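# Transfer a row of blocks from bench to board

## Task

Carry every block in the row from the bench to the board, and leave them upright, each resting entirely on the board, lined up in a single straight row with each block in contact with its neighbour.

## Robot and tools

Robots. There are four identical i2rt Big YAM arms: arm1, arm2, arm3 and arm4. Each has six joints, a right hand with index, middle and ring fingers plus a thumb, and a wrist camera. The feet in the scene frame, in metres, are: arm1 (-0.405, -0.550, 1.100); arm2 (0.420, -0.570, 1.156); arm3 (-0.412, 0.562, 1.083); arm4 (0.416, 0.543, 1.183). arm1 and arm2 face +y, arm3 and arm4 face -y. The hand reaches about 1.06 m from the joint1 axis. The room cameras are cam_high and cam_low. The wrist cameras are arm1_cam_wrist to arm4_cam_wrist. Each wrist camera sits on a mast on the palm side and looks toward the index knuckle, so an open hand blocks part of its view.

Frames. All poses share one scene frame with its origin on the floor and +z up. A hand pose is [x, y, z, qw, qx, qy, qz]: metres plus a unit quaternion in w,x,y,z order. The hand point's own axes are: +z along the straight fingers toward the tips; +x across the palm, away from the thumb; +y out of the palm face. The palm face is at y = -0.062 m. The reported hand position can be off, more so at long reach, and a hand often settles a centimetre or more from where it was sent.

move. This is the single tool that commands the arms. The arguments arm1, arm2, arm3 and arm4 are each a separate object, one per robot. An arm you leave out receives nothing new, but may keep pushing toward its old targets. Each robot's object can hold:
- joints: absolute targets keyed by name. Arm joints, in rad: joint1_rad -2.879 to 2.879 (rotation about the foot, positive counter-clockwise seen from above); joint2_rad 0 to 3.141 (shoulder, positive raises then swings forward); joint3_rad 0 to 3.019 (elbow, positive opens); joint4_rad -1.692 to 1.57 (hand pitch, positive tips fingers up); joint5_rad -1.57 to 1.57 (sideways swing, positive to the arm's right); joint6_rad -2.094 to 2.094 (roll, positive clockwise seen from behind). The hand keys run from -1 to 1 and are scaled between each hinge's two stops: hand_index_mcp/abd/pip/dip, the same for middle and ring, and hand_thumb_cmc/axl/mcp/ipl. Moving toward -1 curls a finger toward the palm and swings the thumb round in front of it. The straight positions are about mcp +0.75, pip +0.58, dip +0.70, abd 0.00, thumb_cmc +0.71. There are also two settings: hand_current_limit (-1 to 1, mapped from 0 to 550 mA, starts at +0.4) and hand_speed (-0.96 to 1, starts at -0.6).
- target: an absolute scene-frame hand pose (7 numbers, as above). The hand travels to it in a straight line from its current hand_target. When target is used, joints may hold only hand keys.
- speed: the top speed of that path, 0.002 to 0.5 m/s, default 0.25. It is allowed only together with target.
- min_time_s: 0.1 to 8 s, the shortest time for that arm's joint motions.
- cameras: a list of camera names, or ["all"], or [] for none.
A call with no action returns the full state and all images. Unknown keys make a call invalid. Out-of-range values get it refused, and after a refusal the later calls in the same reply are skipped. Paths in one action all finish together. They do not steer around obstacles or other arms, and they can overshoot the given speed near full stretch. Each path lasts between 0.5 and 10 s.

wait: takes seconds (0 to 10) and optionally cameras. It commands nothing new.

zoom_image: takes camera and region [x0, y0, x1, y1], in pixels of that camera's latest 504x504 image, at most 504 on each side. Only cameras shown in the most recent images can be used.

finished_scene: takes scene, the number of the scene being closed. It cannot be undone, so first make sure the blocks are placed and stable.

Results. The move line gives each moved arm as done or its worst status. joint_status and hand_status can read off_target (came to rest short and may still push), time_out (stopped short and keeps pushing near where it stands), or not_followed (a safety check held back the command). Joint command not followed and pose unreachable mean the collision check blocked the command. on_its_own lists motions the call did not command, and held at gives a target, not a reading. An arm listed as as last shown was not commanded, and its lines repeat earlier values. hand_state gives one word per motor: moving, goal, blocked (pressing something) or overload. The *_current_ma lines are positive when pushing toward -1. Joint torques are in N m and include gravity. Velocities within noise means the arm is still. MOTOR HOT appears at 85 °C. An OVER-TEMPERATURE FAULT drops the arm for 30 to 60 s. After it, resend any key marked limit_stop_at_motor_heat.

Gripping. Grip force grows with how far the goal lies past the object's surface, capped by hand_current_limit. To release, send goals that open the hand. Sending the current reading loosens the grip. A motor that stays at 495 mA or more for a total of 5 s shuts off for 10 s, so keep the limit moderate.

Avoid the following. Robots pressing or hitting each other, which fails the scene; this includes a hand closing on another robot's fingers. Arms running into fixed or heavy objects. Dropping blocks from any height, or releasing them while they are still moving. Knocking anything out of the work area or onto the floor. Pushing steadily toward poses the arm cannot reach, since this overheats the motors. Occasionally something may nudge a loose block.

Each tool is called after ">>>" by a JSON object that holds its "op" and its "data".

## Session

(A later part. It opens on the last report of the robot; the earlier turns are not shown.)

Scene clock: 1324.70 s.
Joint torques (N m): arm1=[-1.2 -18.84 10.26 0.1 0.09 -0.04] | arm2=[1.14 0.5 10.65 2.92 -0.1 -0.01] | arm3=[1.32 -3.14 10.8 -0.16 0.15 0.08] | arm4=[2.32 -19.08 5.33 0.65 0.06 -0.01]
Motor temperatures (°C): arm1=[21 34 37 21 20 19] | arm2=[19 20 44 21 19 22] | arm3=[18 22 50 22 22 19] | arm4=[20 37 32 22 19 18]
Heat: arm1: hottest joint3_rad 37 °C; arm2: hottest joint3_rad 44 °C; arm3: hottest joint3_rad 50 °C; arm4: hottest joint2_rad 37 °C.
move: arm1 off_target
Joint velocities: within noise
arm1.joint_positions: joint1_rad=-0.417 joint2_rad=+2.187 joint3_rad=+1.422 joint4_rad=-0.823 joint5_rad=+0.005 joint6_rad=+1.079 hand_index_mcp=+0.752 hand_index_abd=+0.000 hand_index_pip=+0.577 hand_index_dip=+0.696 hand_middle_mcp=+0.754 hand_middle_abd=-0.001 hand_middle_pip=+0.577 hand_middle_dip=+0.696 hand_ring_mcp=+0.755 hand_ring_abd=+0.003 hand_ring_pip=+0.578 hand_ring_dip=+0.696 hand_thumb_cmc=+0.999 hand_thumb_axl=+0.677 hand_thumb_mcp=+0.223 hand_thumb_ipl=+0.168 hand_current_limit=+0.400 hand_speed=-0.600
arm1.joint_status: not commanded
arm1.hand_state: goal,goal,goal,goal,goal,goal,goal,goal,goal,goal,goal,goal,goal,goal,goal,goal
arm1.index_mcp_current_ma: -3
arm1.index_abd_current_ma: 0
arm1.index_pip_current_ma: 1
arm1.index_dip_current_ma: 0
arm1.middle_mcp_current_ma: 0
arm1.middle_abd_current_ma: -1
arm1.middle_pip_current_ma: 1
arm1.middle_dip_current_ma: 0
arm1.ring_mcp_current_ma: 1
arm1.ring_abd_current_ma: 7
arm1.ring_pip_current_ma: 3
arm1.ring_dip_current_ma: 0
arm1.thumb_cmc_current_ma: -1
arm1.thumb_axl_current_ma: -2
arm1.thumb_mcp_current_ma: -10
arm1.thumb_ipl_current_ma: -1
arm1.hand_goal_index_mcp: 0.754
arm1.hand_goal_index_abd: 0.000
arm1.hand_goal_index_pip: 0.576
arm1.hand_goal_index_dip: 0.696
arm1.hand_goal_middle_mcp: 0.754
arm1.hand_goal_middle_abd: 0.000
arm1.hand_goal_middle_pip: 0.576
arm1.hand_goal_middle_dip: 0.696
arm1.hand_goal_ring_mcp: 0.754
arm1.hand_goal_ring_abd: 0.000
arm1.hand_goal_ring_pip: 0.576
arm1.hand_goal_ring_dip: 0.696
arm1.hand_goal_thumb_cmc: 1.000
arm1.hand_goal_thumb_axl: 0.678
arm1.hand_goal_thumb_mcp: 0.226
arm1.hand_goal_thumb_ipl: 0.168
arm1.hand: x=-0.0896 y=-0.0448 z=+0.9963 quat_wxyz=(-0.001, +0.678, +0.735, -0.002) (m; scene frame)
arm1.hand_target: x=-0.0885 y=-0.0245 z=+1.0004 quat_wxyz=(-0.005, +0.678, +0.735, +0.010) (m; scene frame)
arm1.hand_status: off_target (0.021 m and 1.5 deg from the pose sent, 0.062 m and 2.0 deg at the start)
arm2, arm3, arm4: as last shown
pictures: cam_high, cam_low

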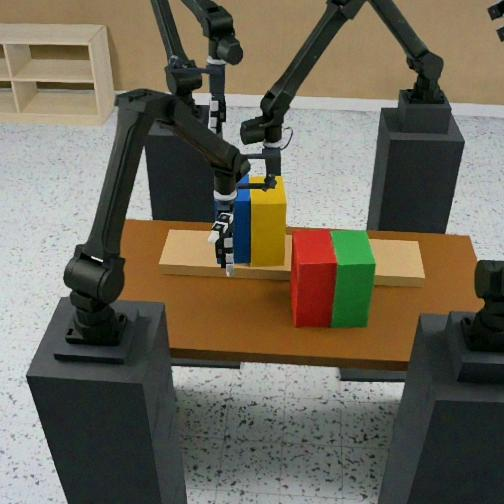

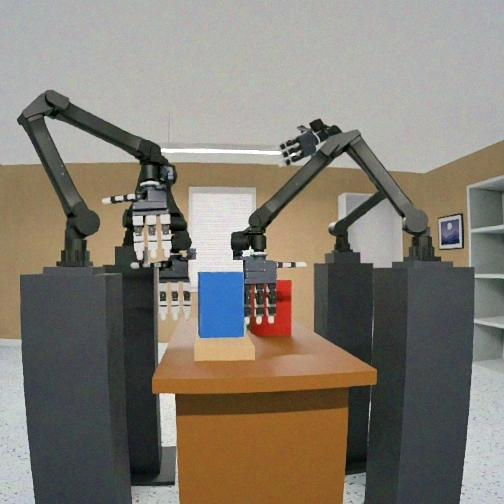

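>>> {"op": "move", "data": {"arm1": {"target": [-0.080, -0.085, 1.000, -0.005, 0.678, 0.735, 0.01], "speed": 0.1}, "arm4": {"target": [-0.158, 0.292, 1.025, 0.035, 0.749, -0.662, 0.003], "speed": 0.1}, "cameras": []}}

>>> {"op": "move", "data": {"arm1": {"target": [0.014, -0.080, 1.000, -0.005, 0.678, 0.735, 0.01], "speed": 0.12}, "arm4": {"target": [-0.156, 0.270, 1.025, 0.035, 0.749, -0.662, 0.003], "speed": 0.06}, "cameras": []}}

>>> {"op": "move", "data": {"arm1": {"target": [0.012, -0.025, 1.000, -0.005, 0.678, 0.735, 0.01], "speed": 0.05}, "arm4": {"target": [-0.156, 0.248, 1.025, 0.035, 0.749, -0.662, 0.003], "speed": 0.05}, "cameras": ["cam_high", "cam_low"]}}

>>> {"op": "zoom_image", "data": {"camera": "cam_high", "region": [190, 155, 340, 305]}}

>>> {"op": "zoom_image", "data": {"camera": "cam_low", "region": [180, 240, 330, 360]}}

Scene clock: 1350.67 s.
Joint torques (N m): arm1=[-2.37 -21.25 5.81 0.66 0.1 -0.24] | arm2=[1.14 0.44 10.65 2.91 -0.1 -0.02] | arm3=[1.38 -3.19 10.69 -0.17 0.17 0.08] | arm4=[2.32 -18.61 4.72 0.66 0.05 0.14]
Motor temperatures (°C): arm1=[21 33 37 21 20 19] | arm2=[19 20 44 21 19 22] | arm3=[18 22 50 22 22 19] | arm4=[20 38 31 22 19 18]
Heat: arm1: hottest joint3_rad 37 °C; arm2: hottest joint3_rad 44 °C; arm3: hottest joint3_rad 50 °C; arm4: hottest joint2_rad 38 °C.
move: arm1 off_target; arm4 off_target
Joint velocities: within noise
arm1.joint_positions: joint1_rad=-0.462 joint2_rad=+2.133 joint3_rad=+1.282 joint4_rad=-0.744 joint5_rad=+0.005 joint6_rad=+1.043 hand_index_mcp=+0.752 hand_index_abd=+0.000 hand_index_pip=+0.577 hand_index_dip=+0.696 hand_middle_mcp=+0.754 hand_middle_abd=-0.001 hand_middle_pip=+0.577 hand_middle_dip=+0.696 hand_ring_mcp=+0.754 hand_ring_abd=+0.003 hand_ring_pip=+0.578 hand_ring_dip=+0.696 hand_thumb_cmc=+0.999 hand_thumb_axl=+0.677 hand_thumb_mcp=+0.223 hand_thumb_ipl=+0.168 hand_current_limit=+0.400 hand_speed=-0.600
arm1.joint_status: not commanded
arm1.hand_state: goal,goal,goal,goal,goal,goal,goal,goal,goal,goal,goal,goal,goal,goal,goal,goal
arm1.index_mcp_current_ma: -3
arm1.index_abd_current_ma: 0
arm1.index_pip_current_ma: 1
arm1.index_dip_current_ma: 0
arm1.middle_mcp_current_ma: 0
arm1.middle_abd_current_ma: -1
arm1.middle_pip_current_ma: 1
arm1.middle_dip_current_ma: 0
arm1.ring_mcp_current_ma: 1
arm1.ring_abd_current_ma: 6
arm1.ring_pip_current_ma: 3
arm1.ring_dip_current_ma: 0
arm1.thumb_cmc_current_ma: -1
arm1.thumb_axl_current_ma: -2
arm1.thumb_mcp_current_ma: -10
arm1.thumb_ipl_current_ma: -1
arm1.hand_goal_index_mcp: 0.754
arm1.hand_goal_index_abd: 0.000
arm1.hand_goal_index_pip: 0.576
arm1.hand_goal_index_dip: 0.696
arm1.hand_goal_middle_mcp: 0.754
arm1.hand_goal_middle_abd: 0.000
arm1.hand_goal_middle_pip: 0.576
arm1.hand_goal_middle_dip: 0.696
arm1.hand_goal_ring_mcp: 0.754
arm1.hand_goal_ring_abd: 0.000
arm1.hand_goal_ring_pip: 0.576
arm1.hand_goal_ring_dip: 0.696
arm1.hand_goal_thumb_cmc: 1.000
arm1.hand_goal_thumb_axl: 0.678
arm1.hand_goal_thumb_mcp: 0.226
arm1.hand_goal_thumb_ipl: 0.168
arm1.hand: x=-0.0847 y=-0.0925 z=+0.9869 quat_wxyz=(+0.000, +0.682, +0.732, -0.006) (m; scene frame)
arm1.hand_target: x=-0.0801 y=-0.0851 z=+1.0000 quat_wxyz=(-0.005, +0.678, +0.735, +0.010) (m; scene frame)
arm1.hand_status: off_target (0.016 m and 2.0 deg from the pose sent, 0.041 m and 1.5 deg at the start)
arm2, arm3: as last shown
arm4.joint_positions: joint1_rad=-1.142 joint2_rad=+2.238 joint3_rad=+1.303 joint4_rad=-0.600 joint5_rad=-0.024 joint6_rad=+0.360 hand_index_mcp=+0.754 hand_index_abd=-0.003 hand_index_pip=+0.576 hand_index_dip=+0.695 hand_middle_mcp=+0.751 hand_middle_abd=-0.003 hand_middle_pip=+0.573 hand_middle_dip=+0.696 hand_ring_mcp=+0.755 hand_ring_abd=+0.003 hand_ring_pip=+0.578 hand_ring_dip=+0.697 hand_thumb_cmc=+1.000 hand_thumb_axl=+0.677 hand_thumb_mcp=+0.220 hand_thumb_ipl=+0.167 hand_current_limit=+0.400 hand_speed=-0.600
arm4.joint_status: not commanded
arm4.hand_state: goal,goal,goal,goal,goal,goal,goal,goal,goal,goal,goal,goal,goal,goal,goal,goal
arm4.index_mcp_current_ma: 0
arm4.index_abd_current_ma: -2
arm4.index_pip_current_ma: 0
arm4.index_dip_current_ma: -1
arm4.middle_mcp_current_ma: -3
arm4.middle_abd_current_ma: -2
arm4.middle_pip_current_ma: -3
arm4.middle_dip_current_ma: 0
arm4.ring_mcp_current_ma: 0
arm4.ring_abd_current_ma: 2
arm4.ring_pip_current_ma: 1
arm4.ring_dip_current_ma: 0
arm4.thumb_cmc_current_ma: 0
arm4.thumb_axl_current_ma: -1
arm4.thumb_mcp_current_ma: -10
arm4.thumb_ipl_current_ma: -1
arm4.hand_goal_index_mcp: 0.754
arm4.hand_goal_index_abd: 0.000
arm4.hand_goal_index_pip: 0.576
arm4.hand_goal_index_dip: 0.696
arm4.hand_goal_middle_mcp: 0.754
arm4.hand_goal_middle_abd: 0.000
arm4.hand_goal_middle_pip: 0.576
arm4.hand_goal_middle_dip: 0.696
arm4.hand_goal_ring_mcp: 0.754
arm4.hand_goal_ring_abd: 0.000
arm4.hand_goal_ring_pip: 0.576
arm4.hand_goal_ring_dip: 0.696
arm4.hand_goal_thumb_cmc: 1.000
arm4.hand_goal_thumb_axl: 0.678
arm4.hand_goal_thumb_mcp: 0.226
arm4.hand_goal_thumb_ipl: 0.168
arm4.hand: x=-0.1514 y=+0.3034 z=+1.0062 quat_wxyz=(+0.016, +0.746, -0.665, +0.010) (m; scene frame)
arm4.hand_target: x=-0.1580 y=+0.2921 z=+1.0248 quat_wxyz=(+0.035, +0.749, -0.662, +0.003) (m; scene frame)
arm4.hand_status: off_target (0.023 m and 2.4 deg from the pose sent, 0.024 m and 2.3 deg at the start)
pictures: none
No camera images: "cameras" was empty.

Scene clock: 1352.10 s.
Joint torques (N m): arm1=[-2.2 -19.31 9.77 -0.06 0.05 -0.26] | arm2=[1.14 0.44 10.65 2.91 -0.1 -0.02] | arm3=[1.55 -3.49 10.74 -0.14 0.16 0.08] | arm4=[2.67 -17.67 6.95 0.02 0.1 0.25]
Motor temperatures (°C): arm1=[21 33 37 21 20 19] | arm2=[19 20 44 21 19 22] | arm3=[18 22 50 22 22 19] | arm4=[20 38 32 22 19 18]
Heat: arm1: hottest joint3_rad 37 °C; arm2: hottest joint3_rad 44 °C; arm3: hottest joint3_rad 50 °C; arm4: hottest joint2_rad 38 °C.
move: arm1 off_target; arm4 off_target
Joint velocities: within noise
arm1.joint_positions: joint1_rad=-0.602 joint2_rad=+2.190 joint3_rad=+1.429 joint4_rad=-0.820 joint5_rad=+0.005 joint6_rad=+0.902 hand_index_mcp=+0.752 hand_index_abd=+0.000 hand_index_pip=+0.577 hand_index_dip=+0.696 hand_middle_mcp=+0.754 hand_middle_abd=-0.001 hand_middle_pip=+0.577 hand_middle_dip=+0.696 hand_ring_mcp=+0.754 hand_ring_abd=+0.003 hand_ring_pip=+0.578 hand_ring_dip=+0.696 hand_thumb_cmc=+0.999 hand_thumb_axl=+0.677 hand_thumb_mcp=+0.223 hand_thumb_ipl=+0.168 hand_current_limit=+0.400 hand_speed=-0.600
arm1.joint_status: not commanded
arm1.hand_state: goal,goal,goal,goal,goal,goal,goal,goal,goal,goal,goal,goal,goal,goal,goal,goal
arm1.index_mcp_current_ma: -3
arm1.index_abd_current_ma: 0
arm1.index_pip_current_ma: 1
arm1.index_dip_current_ma: 0
arm1.middle_mcp_current_ma: 0
arm1.middle_abd_current_ma: -1
arm1.middle_pip_current_ma: 1
arm1.middle_dip_current_ma: 0
arm1.ring_mcp_current_ma: 1
arm1.ring_abd_current_ma: 6
arm1.ring_pip_current_ma: 3
arm1.ring_dip_current_ma: 0
arm1.thumb_cmc_current_ma: -1
arm1.thumb_axl_current_ma: -2
arm1.thumb_mcp_current_ma: -10
arm1.thumb_ipl_current_ma: -1
arm1.hand_goal_index_mcp: 0.754
arm1.hand_goal_index_abd: 0.000
arm1.hand_goal_index_pip: 0.576
arm1.hand_goal_index_dip: 0.696
arm1.hand_goal_middle_mcp: 0.754
arm1.hand_goal_middle_abd: 0.000
arm1.hand_goal_middle_pip: 0.576
arm1.hand_goal_middle_dip: 0.696
arm1.hand_goal_ring_mcp: 0.754
arm1.hand_goal_ring_abd: 0.000
arm1.hand_goal_ring_pip: 0.576
arm1.hand_goal_ring_dip: 0.696
arm1.hand_goal_thumb_cmc: 1.000
arm1.hand_goal_thumb_axl: 0.678
arm1.hand_goal_thumb_mcp: 0.226
arm1.hand_goal_thumb_ipl: 0.168
arm1.hand: x=+0.0041 y=-0.0937 z=+0.9957 quat_wxyz=(-0.003, +0.682, +0.732, +0.001) (m; scene frame)
arm1.hand_target: x=+0.0138 y=-0.0804 z=+1.0004 quat_wxyz=(-0.005, +0.678, +0.735, +0.010) (m; scene frame)
arm1.hand_status: off_target (0.017 m and 1.2 deg from the pose sent, 0.100 m and 2.0 deg at the start)
arm2, arm3: as last shown
arm4.joint_positions: joint1_rad=-1.103 joint2_rad=+2.238 joint3_rad=+1.303 joint4_rad=-0.600 joint5_rad=-0.023 joint6_rad=+0.391 hand_index_mcp=+0.754 hand_index_abd=-0.003 hand_index_pip=+0.576 hand_index_dip=+0.695 hand_middle_mcp=+0.751 hand_middle_abd=-0.003 hand_middle_pip=+0.573 hand_middle_dip=+0.696 hand_ring_mcp=+0.755 hand_ring_abd=+0.003 hand_ring_pip=+0.578 hand_ring_dip=+0.697 hand_thumb_cmc=+1.000 hand_thumb_axl=+0.677 hand_thumb_mcp=+0.220 hand_thumb_ipl=+0.167 hand_current_limit=+0.400 hand_speed=-0.600
arm4.joint_status: not commanded
arm4.hand_state: goal,goal,goal,goal,goal,goal,goal,goal,goal,goal,goal,goal,goal,goal,goal,goal
arm4.index_mcp_current_ma: 0
arm4.index_abd_current_ma: -2
arm4.index_pip_current_ma: 0
arm4.index_dip_current_ma: -1
arm4.middle_mcp_current_ma: -3
arm4.middle_abd_current_ma: -2
arm4.middle_pip_current_ma: -3
arm4.middle_dip_current_ma: 0
arm4.ring_mcp_current_ma: 0
arm4.ring_abd_current_ma: 2
arm4.ring_pip_current_ma: 1
arm4.ring_dip_current_ma: 0
arm4.thumb_cmc_current_ma: 0
arm4.thumb_axl_current_ma: -1
arm4.thumb_mcp_current_ma: -10
arm4.thumb_ipl_current_ma: -1
arm4.hand_goal_index_mcp: 0.754
arm4.hand_goal_index_abd: 0.000
arm4.hand_goal_index_pip: 0.576
arm4.hand_goal_index_dip: 0.696
arm4.hand_goal_middle_mcp: 0.754
arm4.hand_goal_middle_abd: 0.000
arm4.hand_goal_middle_pip: 0.576
arm4.hand_goal_middle_dip: 0.696
arm4.hand_goal_ring_mcp: 0.754
arm4.hand_goal_ring_abd: 0.000
arm4.hand_goal_ring_pip: 0.576
arm4.hand_goal_ring_dip: 0.696
arm4.hand_goal_thumb_cmc: 1.000
arm4.hand_goal_thumb_axl: 0.678
arm4.hand_goal_thumb_mcp: 0.226
arm4.hand_goal_thumb_ipl: 0.168
arm4.hand: x=-0.1413 y=+0.2841 z=+1.0063 quat_wxyz=(+0.015, +0.749, -0.662, +0.011) (m; scene frame)
arm4.hand_target: x=-0.1555 y=+0.2701 z=+1.0253 quat_wxyz=(+0.035, +0.749, -0.662, +0.003) (m; scene frame)
arm4.hand_status: off_target (0.028 m and 2.4 deg from the pose sent, 0.039 m and 2.4 deg at the start)
pictures: none
No camera images: "cameras" was empty.

Scene clock: 1353.70 s.
Joint torques (N m): arm1=[-1.14 -20.19 10.99 0.2 0.06 0] | arm2=[1.14 0.5 10.65 2.92 -0.1 -0.02] | arm3=[1.67 -3.19 10.67 -0.12 0.18 0.08] | arm4=[2.08 -15.97 8.21 -0.4 0.1 0.26]
Motor temperatures (°C): arm1=[21 33 37 21 20 19] | arm2=[19 20 44 21 19 22] | arm3=[18 22 50 22 22 19] | arm4=[20 38 32 22 19 18]
Heat: arm1: hottest joint3_rad 37 °C; arm2: hottest joint3_rad 44 °C; arm3: hottest joint3_rad 50 °C; arm4: hottest joint2_rad 38 °C.
move: arm1 off_target; arm4 off_target
Joint velocities: within noise
arm1.joint_positions: joint1_rad=-0.566 joint2_rad=+2.274 joint3_rad=+1.600 joint4_rad=-0.915 joint5_rad=+0.005 joint6_rad=+0.927 hand_index_mcp=+0.752 hand_index_abd=+0.000 hand_index_pip=+0.577 hand_index_dip=+0.696 hand_middle_mcp=+0.754 hand_middle_abd=-0.001 hand_middle_pip=+0.577 hand_middle_dip=+0.696 hand_ring_mcp=+0.754 hand_ring_abd=+0.003 hand_ring_pip=+0.578 hand_ring_dip=+0.696 hand_thumb_cmc=+0.999 hand_thumb_axl=+0.677 hand_thumb_mcp=+0.223 hand_thumb_ipl=+0.168 hand_current_limit=+0.400 hand_speed=-0.600
arm1.joint_status: not commanded
arm1.hand_state: goal,goal,goal,goal,goal,goal,goal,goal,goal,goal,goal,goal,goal,goal,goal,goal
arm1.index_mcp_current_ma: -3
arm1.index_abd_current_ma: 0
arm1.index_pip_current_ma: 1
arm1.index_dip_current_ma: 0
arm1.middle_mcp_current_ma: 0
arm1.middle_abd_current_ma: -1
arm1.middle_pip_current_ma: 1
arm1.middle_dip_current_ma: 0
arm1.ring_mcp_current_ma: 1
arm1.ring_abd_current_ma: 6
arm1.ring_pip_current_ma: 3
arm1.ring_dip_current_ma: 0
arm1.thumb_cmc_current_ma: -1
arm1.thumb_axl_current_ma: -2
arm1.thumb_mcp_current_ma: -10
arm1.thumb_ipl_current_ma: -1
arm1.hand_goal_index_mcp: 0.754
arm1.hand_goal_index_abd: 0.000
arm1.hand_goal_index_pip: 0.576
arm1.hand_goal_index_dip: 0.696
arm1.hand_goal_middle_mcp: 0.754
arm1.hand_goal_middle_abd: 0.000
arm1.hand_goal_middle_pip: 0.576
arm1.hand_goal_middle_dip: 0.696
arm1.hand_goal_ring_mcp: 0.754
arm1.hand_goal_ring_abd: 0.000
arm1.hand_goal_ring_pip: 0.576
arm1.hand_goal_ring_dip: 0.696
arm1.hand_goal_thumb_cmc: 1.000
arm1.hand_goal_thumb_axl: 0.678
arm1.hand_goal_thumb_mcp: 0.226
arm1.hand_goal_thumb_ipl: 0.168
arm1.hand: x=+0.0089 y=-0.0465 z=+0.9967 quat_wxyz=(-0.002, +0.678, +0.735, -0.003) (m; scene frame)
arm1.hand_target: x=+0.0113 y=-0.0256 z=+1.0005 quat_wxyz=(-0.005, +0.678, +0.735, +0.010) (m; scene frame)
arm1.hand_status: off_target (0.022 m and 1.6 deg from the pose sent, 0.069 m and 1.2 deg at the start)
arm2.joint_positions: joint1_rad=+0.023 joint2_rad=+0.633 joint3_rad=+1.412 joint4_rad=-1.240 joint5_rad=-0.029 joint6_rad=+1.095 hand_index_mcp=+0.754 hand_index_abd=+0.001 hand_index_pip=+0.577 hand_index_dip=+0.696 hand_middle_mcp=+0.755 hand_middle_abd=+0.000 hand_middle_pip=+0.577 hand_middle_dip=+0.696 hand_ring_mcp=+0.755 hand_ring_abd=+0.001 hand_ring_pip=+0.577 hand_ring_dip=+0.696 hand_thumb_cmc=+0.714 hand_thumb_axl=+0.677 hand_thumb_mcp=+0.226 hand_thumb_ipl=+0.168 hand_current_limit=+0.400 hand_speed=-0.600
arm2.joint_status: not commanded
arm2.hand_state: goal,goal,goal,goal,goal,goal,goal,overload,goal,goal,goal,goal,goal,goal,goal,goal
arm2.index_mcp_current_ma: 0
arm2.index_abd_current_ma: 0
arm2.index_pip_current_ma: 1
arm2.index_dip_current_ma: 0
arm2.middle_mcp_current_ma: 0
arm2.middle_abd_current_ma: 0
arm2.middle_pip_current_ma: 1
arm2.middle_dip_current_ma: 0
arm2.ring_mcp_current_ma: 0
arm2.ring_abd_current_ma: 0
arm2.ring_pip_current_ma: 1
arm2.ring_dip_current_ma: 0
arm2.thumb_cmc_current_ma: 0
arm2.thumb_axl_current_ma: -1
arm2.thumb_mcp_current_ma: 0
arm2.thumb_ipl_current_ma: 0
arm2.hand_goal_index_mcp: 0.754
arm2.hand_goal_index_abd: 0.000
arm2.hand_goal_index_pip: 0.576
arm2.hand_goal_index_dip: 0.696
arm2.hand_goal_middle_mcp: 0.754
arm2.hand_goal_middle_abd: 0.000
arm2.hand_goal_middle_pip: 0.576
arm2.hand_goal_middle_dip: 0.696
arm2.hand_goal_ring_mcp: 0.754
arm2.hand_goal_ring_abd: 0.000
arm2.hand_goal_ring_pip: 0.576
arm2.hand_goal_ring_dip: 0.696
arm2.hand_goal_thumb_cmc: 0.714
arm2.hand_goal_thumb_axl: 0.678
arm2.hand_goal_thumb_mcp: 0.226
arm2.hand_goal_thumb_ipl: 0.168
arm2.hand: x=+0.4982 y=-0.2990 z=+1.7344 quat_wxyz=(-0.293, +0.427, +0.739, +0.431) (m; scene frame)
arm2.hand_target: x=+0.4985 y=-0.3023 z=+1.7450 quat_wxyz=(-0.299, +0.424, +0.733, +0.439) (m; scene frame)
arm2.hand_status: not commanded
arm3: as last shown
arm4.joint_positions: joint1_rad=-1.069 joint2_rad=+2.238 joint3_rad=+1.329 joint4_rad=-0.612 joint5_rad=-0.020 joint6_rad=+0.425 hand_index_mcp=+0.754 hand_index_abd=-0.003 hand_index_pip=+0.576 hand_index_dip=+0.695 hand_middle_mcp=+0.751 hand_middle_abd=-0.003 hand_middle_pip=+0.573 hand_middle_dip=+0.696 hand_ring_mcp=+0.755 hand_ring_abd=+0.003 hand_ring_pip=+0.578 hand_ring_dip=+0.697 hand_thumb_cmc=+1.000 hand_thumb_axl=+0.677 hand_thumb_mcp=+0.220 hand_thumb_ipl=+0.167 hand_current_limit=+0.400 hand_speed=-0.600
arm4.joint_status: not commanded
arm4.hand_state: goal,goal,goal,goal,goal,goal,goal,goal,goal,goal,goal,goal,goal,goal,goal,goal
arm4.index_mcp_current_ma: 0
arm4.index_abd_current_ma: -2
arm4.index_pip_current_ma: 0
arm4.index_dip_current_ma: -1
arm4.middle_mcp_current_ma: -3
arm4.middle_abd_current_ma: -2
arm4.middle_pip_current_ma: -3
arm4.middle_dip_current_ma: 0
arm4.ring_mcp_current_ma: 0
arm4.ring_abd_current_ma: 2
arm4.ring_pip_current_ma: 1
arm4.ring_dip_current_ma: 0
arm4.thumb_cmc_current_ma: 0
arm4.thumb_axl_current_ma: -1
arm4.thumb_mcp_current_ma: -10
arm4.thumb_ipl_current_ma: -1
arm4.hand_goal_index_mcp: 0.754
arm4.hand_goal_index_abd: 0.000
arm4.hand_goal_index_pip: 0.576
arm4.hand_goal_index_dip: 0.696
arm4.hand_goal_middle_mcp: 0.754
arm4.hand_goal_middle_abd: 0.000
arm4.hand_goal_middle_pip: 0.576
arm4.hand_goal_middle_dip: 0.696
arm4.hand_goal_ring_mcp: 0.754
arm4.hand_goal_ring_abd: 0.000
arm4.hand_goal_ring_pip: 0.576
arm4.hand_goal_ring_dip: 0.696
arm4.hand_goal_thumb_cmc: 1.000
arm4.hand_goal_thumb_axl: 0.678
arm4.hand_goal_thumb_mcp: 0.226
arm4.hand_goal_thumb_ipl: 0.168
arm4.hand: x=-0.1421 y=+0.2631 z=+1.0134 quat_wxyz=(+0.022, +0.749, -0.662, +0.007) (m; scene frame)
arm4.hand_target: x=-0.1552 y=+0.2483 z=+1.0253 quat_wxyz=(+0.035, +0.749, -0.662, +0.003) (m; scene frame)
arm4.hand_status: off_target (0.024 m and 1.6 deg from the pose sent, 0.043 m and 2.4 deg at the start)
pictures: cam_high, cam_low

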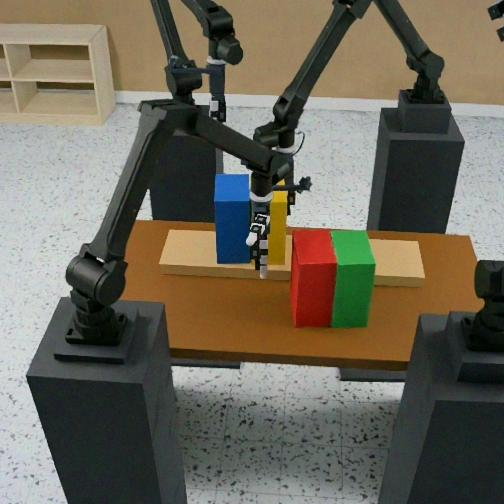

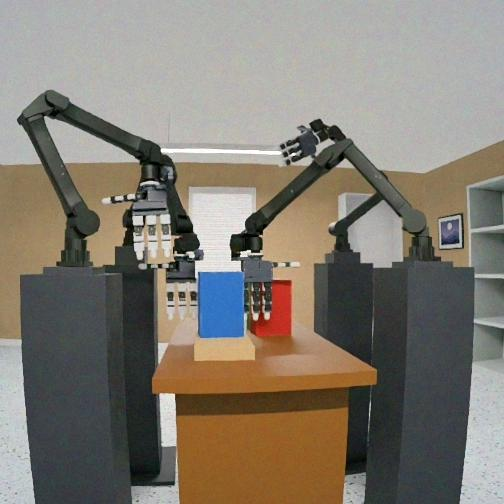

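Scaled by 3.360 from the camera's 504x504 image, which has a finer 720x720 frame.

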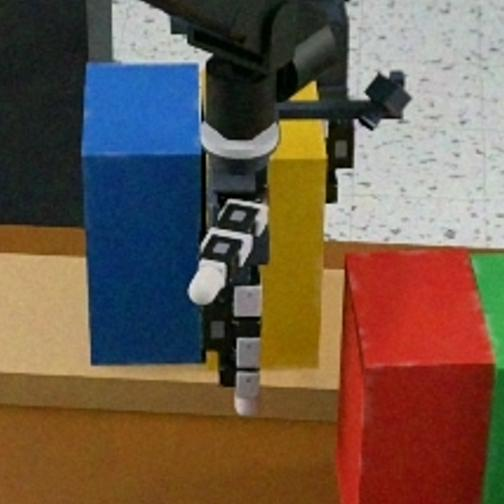

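Scaled by 3.360 from the camera's 504x504 image, which has a finer 720x720 frame.

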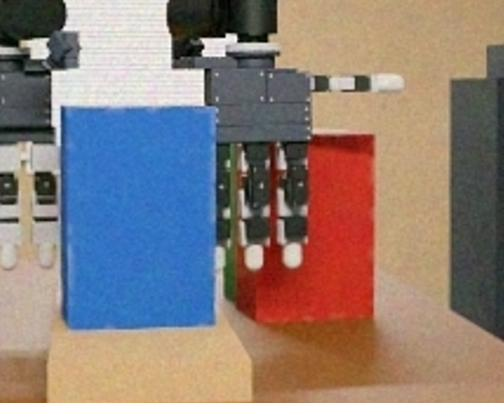

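>>> {"op": "move", "data": {"arm1": {"target": [0.010, -0.012, 1.000, -0.005, 0.678, 0.735, 0.01], "speed": 0.05}, "arm4": {"target": [-0.158, 0.228, 1.025, 0.035, 0.749, -0.662, 0.003], "speed": 0.05}, "cameras": ["cam_high", "cam_low"]}}

>>> {"op": "zoom_image", "data": {"camera": "cam_high", "region": [190, 155, 340, 305]}}

>>> {"op": "zoom_image", "data": {"camera": "cam_low", "region": [180, 240, 330, 360]}}

Scene clock: 1362.60 s.
Joint torques (N m): arm1=[-0.26 -19.84 12.14 0.81 0.02 0.05] | arm2=[1.2 0.44 10.65 2.91 -0.1 -0.02] | arm3=[1.32 -3.08 10.74 -0.2 0.16 0.09] | arm4=[4.25 -15.56 10.09 0.28 -0.23 0.27]
Motor temperatures (°C): arm1=[21 34 39 21 19 19] | arm2=[19 20 44 21 19 22] | arm3=[18 22 50 22 22 19] | arm4=[20 37 32 22 19 18]
Heat: arm1: hottest joint3_rad 39 °C; arm2: hottest joint3_rad 44 °C; arm3: hottest joint3_rad 50 °C; arm4: hottest joint2_rad 37 °C.
move: arm1 off_target; arm4 off_target
Joint velocities: within noise
arm1.joint_positions: joint1_rad=-0.562 joint2_rad=+2.286 joint3_rad=+1.626 joint4_rad=-0.949 joint5_rad=+0.005 joint6_rad=+0.937 hand_index_mcp=+0.752 hand_index_abd=+0.000 hand_index_pip=+0.577 hand_index_dip=+0.696 hand_middle_mcp=+0.754 hand_middle_abd=-0.001 hand_middle_pip=+0.577 hand_middle_dip=+0.696 hand_ring_mcp=+0.754 hand_ring_abd=+0.003 hand_ring_pip=+0.578 hand_ring_dip=+0.696 hand_thumb_cmc=+0.999 hand_thumb_axl=+0.677 hand_thumb_mcp=+0.223 hand_thumb_ipl=+0.168 hand_current_limit=+0.400 hand_speed=-0.600
arm1.joint_status: not commanded
arm1.hand_state: goal,goal,goal,goal,goal,goal,goal,goal,goal,goal,goal,goal,goal,goal,goal,goal
arm1.index_mcp_current_ma: -3
arm1.index_abd_current_ma: 0
arm1.index_pip_current_ma: 1
arm1.index_dip_current_ma: 0
arm1.middle_mcp_current_ma: 0
arm1.middle_abd_current_ma: -1
arm1.middle_pip_current_ma: 1
arm1.middle_dip_current_ma: 0
arm1.ring_mcp_current_ma: 1
arm1.ring_abd_current_ma: 6
arm1.ring_pip_current_ma: 3
arm1.ring_dip_current_ma: 0
arm1.thumb_cmc_current_ma: -1
arm1.thumb_axl_current_ma: -2
arm1.thumb_mcp_current_ma: -10
arm1.thumb_ipl_current_ma: -1
arm1.hand_goal_index_mcp: 0.754
arm1.hand_goal_index_abd: 0.000
arm1.hand_goal_index_pip: 0.576
arm1.hand_goal_index_dip: 0.696
arm1.hand_goal_middle_mcp: 0.754
arm1.hand_goal_middle_abd: 0.000
arm1.hand_goal_middle_pip: 0.576
arm1.hand_goal_middle_dip: 0.696
arm1.hand_goal_ring_mcp: 0.754
arm1.hand_goal_ring_abd: 0.000
arm1.hand_goal_ring_pip: 0.576
arm1.hand_goal_ring_dip: 0.696
arm1.hand_goal_thumb_cmc: 1.000
arm1.hand_goal_thumb_axl: 0.678
arm1.hand_goal_thumb_mcp: 0.226
arm1.hand_goal_thumb_ipl: 0.168
arm1.hand: x=+0.0074 y=-0.0448 z=+0.9969 quat_wxyz=(+0.000, +0.679, +0.734, -0.013) (m; scene frame)
arm1.hand_target: x=+0.0085 y=-0.0132 z=+1.0010 quat_wxyz=(-0.006, +0.678, +0.735, +0.010) (m; scene frame)
arm1.hand_status: off_target (0.033 m and 2.8 deg from the pose sent, 0.035 m and 1.6 deg at the start)
arm2, arm3: as last shown
arm4.joint_positions: joint1_rad=-1.062 joint2_rad=+2.241 joint3_rad=+1.348 joint4_rad=-0.648 joint5_rad=-0.010 joint6_rad=+0.449 hand_index_mcp=+0.754 hand_index_abd=-0.003 hand_index_pip=+0.576 hand_index_dip=+0.695 hand_middle_mcp=+0.751 hand_middle_abd=-0.003 hand_middle_pip=+0.573 hand_middle_dip=+0.696 hand_ring_mcp=+0.754 hand_ring_abd=+0.004 hand_ring_pip=+0.578 hand_ring_dip=+0.697 hand_thumb_cmc=+1.000 hand_thumb_axl=+0.677 hand_thumb_mcp=+0.220 hand_thumb_ipl=+0.167 hand_current_limit=+0.400 hand_speed=-0.600
arm4.joint_status: not commanded
arm4.hand_state: goal,goal,goal,goal,goal,goal,goal,goal,goal,goal,goal,goal,goal,goal,goal,goal
arm4.index_mcp_current_ma: 0
arm4.index_abd_current_ma: -2
arm4.index_pip_current_ma: 0
arm4.index_dip_current_ma: -1
arm4.middle_mcp_current_ma: -3
arm4.middle_abd_current_ma: -2
arm4.middle_pip_current_ma: -3
arm4.middle_dip_current_ma: 0
arm4.ring_mcp_current_ma: 0
arm4.ring_abd_current_ma: 4
arm4.ring_pip_current_ma: 1
arm4.ring_dip_current_ma: 0
arm4.thumb_cmc_current_ma: 0
arm4.thumb_axl_current_ma: -1
arm4.thumb_mcp_current_ma: -10
arm4.thumb_ipl_current_ma: -1
arm4.hand_goal_index_mcp: 0.754
arm4.hand_goal_index_abd: 0.000
arm4.hand_goal_index_pip: 0.576
arm4.hand_goal_index_dip: 0.696
arm4.hand_goal_middle_mcp: 0.754
arm4.hand_goal_middle_abd: 0.000
arm4.hand_goal_middle_pip: 0.576
arm4.hand_goal_middle_dip: 0.696
arm4.hand_goal_ring_mcp: 0.754
arm4.hand_goal_ring_abd: 0.000
arm4.hand_goal_ring_pip: 0.576
arm4.hand_goal_ring_dip: 0.696
arm4.hand_goal_thumb_cmc: 1.000
arm4.hand_goal_thumb_axl: 0.678
arm4.hand_goal_thumb_mcp: 0.226
arm4.hand_goal_thumb_ipl: 0.168
arm4.hand: x=-0.1407 y=+0.2624 z=+1.0148 quat_wxyz=(+0.010, +0.744, -0.668, +0.006) (m; scene frame)
arm4.hand_target: x=-0.1560 y=+0.2286 z=+1.0266 quat_wxyz=(+0.035, +0.749, -0.662, +0.004) (m; scene frame)
arm4.hand_status: off_target (0.040 m and 3.1 deg from the pose sent, 0.040 m and 1.6 deg at the start)
pictures: cam_high, cam_low

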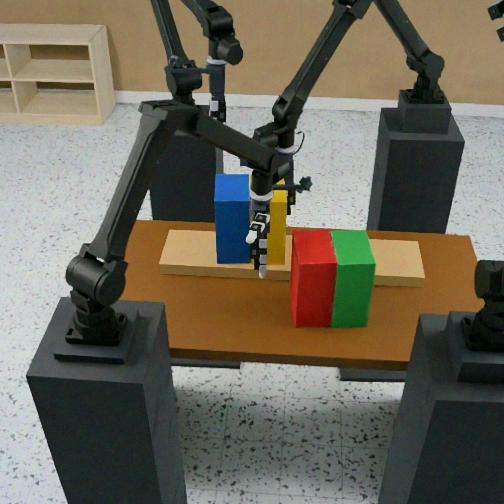

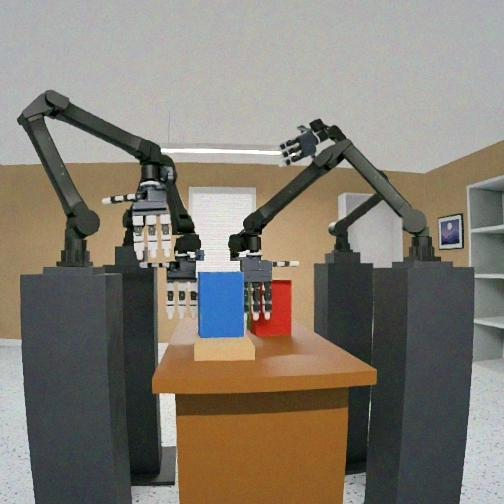

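Scaled by 3.360 from the camera's 504x504 image, which has a finer 720x720 frame.

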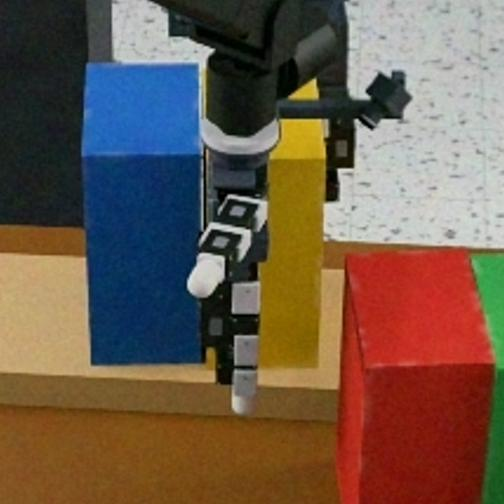

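Scaled by 3.360 from the camera's 504x504 image, which has a finer 720x720 frame.

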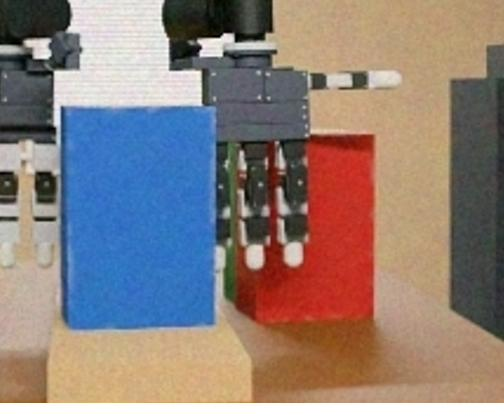

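>>> {"op": "zoom_image", "data": {"camera": "cam_high", "region": [205, 165, 295, 275]}}

Scaled by 4.582 from the camera's 504x504 image, which has a finer 720x720 frame.

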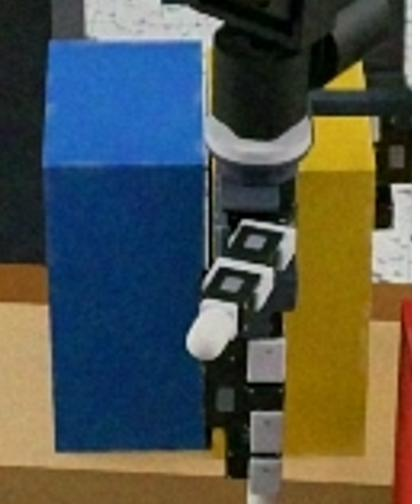

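>>> {"op": "move", "data": {"arm1": {"target": [0.008, 0.004, 1.000, -0.005, 0.678, 0.735, 0.01], "speed": 0.05}, "arm4": {"target": [-0.162, 0.210, 1.025, 0.035, 0.749, -0.662, 0.003], "speed": 0.05}, "cameras": ["cam_high", "cam_low"]}}

>>> {"op": "zoom_image", "data": {"camera": "cam_high", "region": [205, 165, 295, 275]}}

>>> {"op": "zoom_image", "data": {"camera": "cam_low", "region": [180, 240, 330, 360]}}

Scene clock: 1379.67 s.
Joint torques (N m): arm1=[0.62 -19.19 13.59 1.57 -0.15 0.15] | arm2=[1.14 0.44 10.65 2.91 -0.09 -0.01] | arm3=[1.32 -3.08 10.66 -0.2 0.16 0.09] | arm4=[4.6 -16.44 11.48 0.84 -0.38 0.35]
Motor temperatures (°C): arm1=[21 32 39 21 19 19] | arm2=[19 20 44 21 19 22] | arm3=[18 22 50 22 22 19] | arm4=[20 36 33 22 19 18]
Heat: arm1: hottest joint3_rad 39 °C; arm2: hottest joint3_rad 44 °C; arm3: hottest joint3_rad 50 °C; arm4: hottest joint2_rad 36 °C.
move: arm1 off_target; arm4 off_target
Joint velocities: within noise
arm1.joint_positions: joint1_rad=-0.558 joint2_rad=+2.300 joint3_rad=+1.657 joint4_rad=-0.994 joint5_rad=+0.008 joint6_rad=+0.941 hand_index_mcp=+0.752 hand_index_abd=+0.000 hand_index_pip=+0.577 hand_index_dip=+0.696 hand_middle_mcp=+0.754 hand_middle_abd=-0.001 hand_middle_pip=+0.577 hand_middle_dip=+0.696 hand_ring_mcp=+0.753 hand_ring_abd=+0.003 hand_ring_pip=+0.578 hand_ring_dip=+0.696 hand_thumb_cmc=+0.999 hand_thumb_axl=+0.677 hand_thumb_mcp=+0.223 hand_thumb_ipl=+0.168 hand_current_limit=+0.400 hand_speed=-0.600
arm1.joint_status: not commanded
arm1.hand_state: goal,goal,goal,goal,goal,goal,goal,goal,goal,goal,goal,goal,goal,goal,goal,goal
arm1.index_mcp_current_ma: -3
arm1.index_abd_current_ma: 0
arm1.index_pip_current_ma: 1
arm1.index_dip_current_ma: 0
arm1.middle_mcp_current_ma: 0
arm1.middle_abd_current_ma: -1
arm1.middle_pip_current_ma: 1
arm1.middle_dip_current_ma: 0
arm1.ring_mcp_current_ma: -2
arm1.ring_abd_current_ma: 6
arm1.ring_pip_current_ma: 3
arm1.ring_dip_current_ma: 0
arm1.thumb_cmc_current_ma: -1
arm1.thumb_axl_current_ma: -2
arm1.thumb_mcp_current_ma: -10
arm1.thumb_ipl_current_ma: -1
arm1.hand_goal_index_mcp: 0.754
arm1.hand_goal_index_abd: 0.000
arm1.hand_goal_index_pip: 0.576
arm1.hand_goal_index_dip: 0.696
arm1.hand_goal_middle_mcp: 0.754
arm1.hand_goal_middle_abd: 0.000
arm1.hand_goal_middle_pip: 0.576
arm1.hand_goal_middle_dip: 0.696
arm1.hand_goal_ring_mcp: 0.754
arm1.hand_goal_ring_abd: 0.000
arm1.hand_goal_ring_pip: 0.576
arm1.hand_goal_ring_dip: 0.696
arm1.hand_goal_thumb_cmc: 1.000
arm1.hand_goal_thumb_axl: 0.678
arm1.hand_goal_thumb_mcp: 0.226
arm1.hand_goal_thumb_ipl: 0.168
arm1.hand: x=+0.0058 y=-0.0432 z=+0.9977 quat_wxyz=(+0.005, +0.679, +0.734, -0.027) (m; scene frame)
arm1.hand_target: x=+0.0053 y=+0.0013 z=+1.0021 quat_wxyz=(-0.006, +0.677, +0.736, +0.010) (m; scene frame)
arm1.hand_status: off_target (0.047 m and 4.3 deg from the pose sent, 0.049 m and 2.8 deg at the start)
arm2: as last shown
arm3.joint_positions: joint1_rad=+0.642 joint2_rad=+1.035 joint3_rad=+0.787 joint4_rad=-1.278 joint5_rad=+0.105 joint6_rad=+2.101 hand_index_mcp=+0.753 hand_index_abd=+0.002 hand_index_pip=+0.576 hand_index_dip=+0.696 hand_middle_mcp=+0.754 hand_middle_abd=+0.001 hand_middle_pip=+0.577 hand_middle_dip=+0.696 hand_ring_mcp=+0.752 hand_ring_abd=+0.002 hand_ring_pip=+0.574 hand_ring_dip=+0.696 hand_thumb_cmc=+1.000 hand_thumb_axl=+0.677 hand_thumb_mcp=+0.223 hand_thumb_ipl=+0.168 hand_current_limit=+0.400 hand_speed=-0.600
arm3.joint_status: not commanded
arm3.hand_state: goal,goal,goal,goal,goal,goal,goal,goal,goal,goal,goal,goal,goal,goal,goal,goal
arm3.index_mcp_current_ma: -2
arm3.index_abd_current_ma: 3
arm3.index_pip_current_ma: 0
arm3.index_dip_current_ma: 0
arm3.middle_mcp_current_ma: 1
arm3.middle_abd_current_ma: 1
arm3.middle_pip_current_ma: 1
arm3.middle_dip_current_ma: 0
arm3.ring_mcp_current_ma: -5
arm3.ring_abd_current_ma: 4
arm3.ring_pip_current_ma: -4
arm3.ring_dip_current_ma: 0
arm3.thumb_cmc_current_ma: 0
arm3.thumb_axl_current_ma: -1
arm3.thumb_mcp_current_ma: -9
arm3.thumb_ipl_current_ma: -1
arm3.hand_goal_index_mcp: 0.754
arm3.hand_goal_index_abd: 0.000
arm3.hand_goal_index_pip: 0.576
arm3.hand_goal_index_dip: 0.696
arm3.hand_goal_middle_mcp: 0.754
arm3.hand_goal_middle_abd: 0.000
arm3.hand_goal_middle_pip: 0.576
arm3.hand_goal_middle_dip: 0.696
arm3.hand_goal_ring_mcp: 0.754
arm3.hand_goal_ring_abd: 0.000
arm3.hand_goal_ring_pip: 0.576
arm3.hand_goal_ring_dip: 0.696
arm3.hand_goal_thumb_cmc: 1.000
arm3.hand_goal_thumb_axl: 0.678
arm3.hand_goal_thumb_mcp: 0.226
arm3.hand_goal_thumb_ipl: 0.168
arm3.hand: x=-0.3484 y=+0.3514 z=+1.2388 quat_wxyz=(+0.055, +0.752, -0.657, +0.015) (m; scene frame)
arm3.hand_target: x=-0.3403 y=+0.3451 z=+1.2498 quat_wxyz=(+0.057, +0.751, -0.657, +0.026) (m; scene frame)
arm3.hand_status: not commanded
arm4.joint_positions: joint1_rad=-1.056 joint2_rad=+2.250 joint3_rad=+1.370 joint4_rad=-0.689 joint5_rad=-0.004 joint6_rad=+0.464 hand_index_mcp=+0.754 hand_index_abd=-0.003 hand_index_pip=+0.576 hand_index_dip=+0.695 hand_middle_mcp=+0.751 hand_middle_abd=-0.003 hand_middle_pip=+0.573 hand_middle_dip=+0.696 hand_ring_mcp=+0.753 hand_ring_abd=+0.003 hand_ring_pip=+0.578 hand_ring_dip=+0.697 hand_thumb_cmc=+1.000 hand_thumb_axl=+0.677 hand_thumb_mcp=+0.220 hand_thumb_ipl=+0.167 hand_current_limit=+0.400 hand_speed=-0.600
arm4.joint_status: not commanded
arm4.hand_state: goal,goal,goal,goal,goal,goal,goal,goal,goal,goal,goal,goal,goal,goal,goal,goal
arm4.index_mcp_current_ma: 0
arm4.index_abd_current_ma: -2
arm4.index_pip_current_ma: 0
arm4.index_dip_current_ma: -1
arm4.middle_mcp_current_ma: -3
arm4.middle_abd_current_ma: -2
arm4.middle_pip_current_ma: -3
arm4.middle_dip_current_ma: 0
arm4.ring_mcp_current_ma: -1
arm4.ring_abd_current_ma: 3
arm4.ring_pip_current_ma: 1
arm4.ring_dip_current_ma: 0
arm4.thumb_cmc_current_ma: 0
arm4.thumb_axl_current_ma: -1
arm4.thumb_mcp_current_ma: -10
arm4.thumb_ipl_current_ma: -1
arm4.hand_goal_index_mcp: 0.754
arm4.hand_goal_index_abd: 0.000
arm4.hand_goal_index_pip: 0.576
arm4.hand_goal_index_dip: 0.696
arm4.hand_goal_middle_mcp: 0.754
arm4.hand_goal_middle_abd: 0.000
arm4.hand_goal_middle_pip: 0.576
arm4.hand_goal_middle_dip: 0.696
arm4.hand_goal_ring_mcp: 0.754
arm4.hand_goal_ring_abd: 0.000
arm4.hand_goal_ring_pip: 0.576
arm4.hand_goal_ring_dip: 0.696
arm4.hand_goal_thumb_cmc: 1.000
arm4.hand_goal_thumb_axl: 0.678
arm4.hand_goal_thumb_mcp: 0.226
arm4.hand_goal_thumb_ipl: 0.168
arm4.hand: x=-0.1390 y=+0.2619 z=+1.0137 quat_wxyz=(-0.004, +0.741, -0.672, +0.007) (m; scene frame)
arm4.hand_target: x=-0.1576 y=+0.2114 z=+1.0280 quat_wxyz=(+0.035, +0.749, -0.661, +0.004) (m; scene frame)
arm4.hand_status: off_target (0.058 m and 4.8 deg from the pose sent, 0.058 m and 3.1 deg at the start)
pictures: cam_high, cam_low

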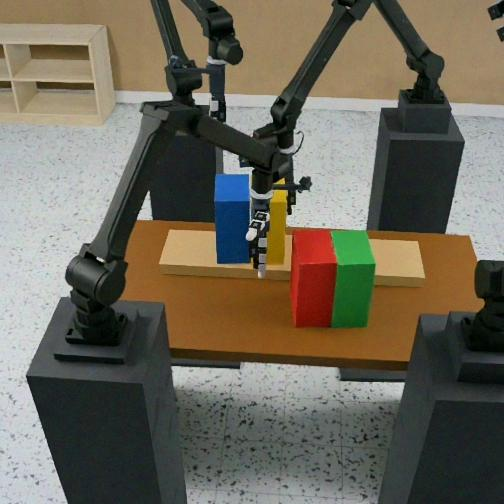

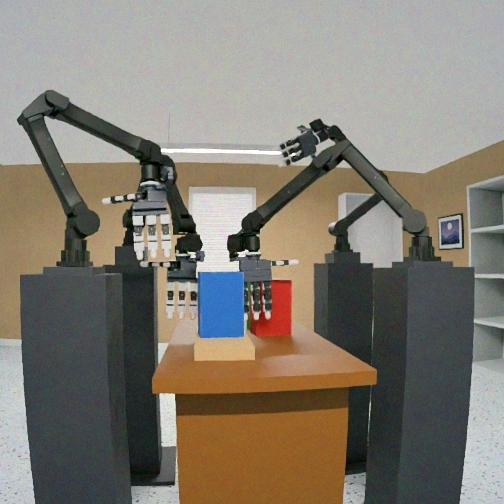

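Scaled by 4.582 from the camera's 504x504 image, which has a finer 720x720 frame.

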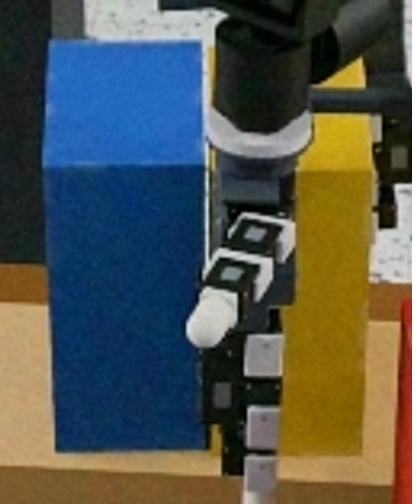

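Scaled by 3.360 from the camera's 504x504 image, which has a finer 720x720 frame.

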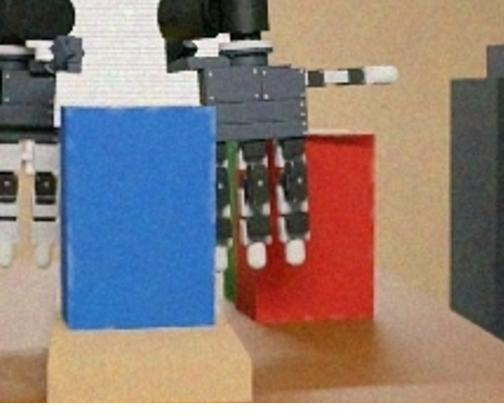

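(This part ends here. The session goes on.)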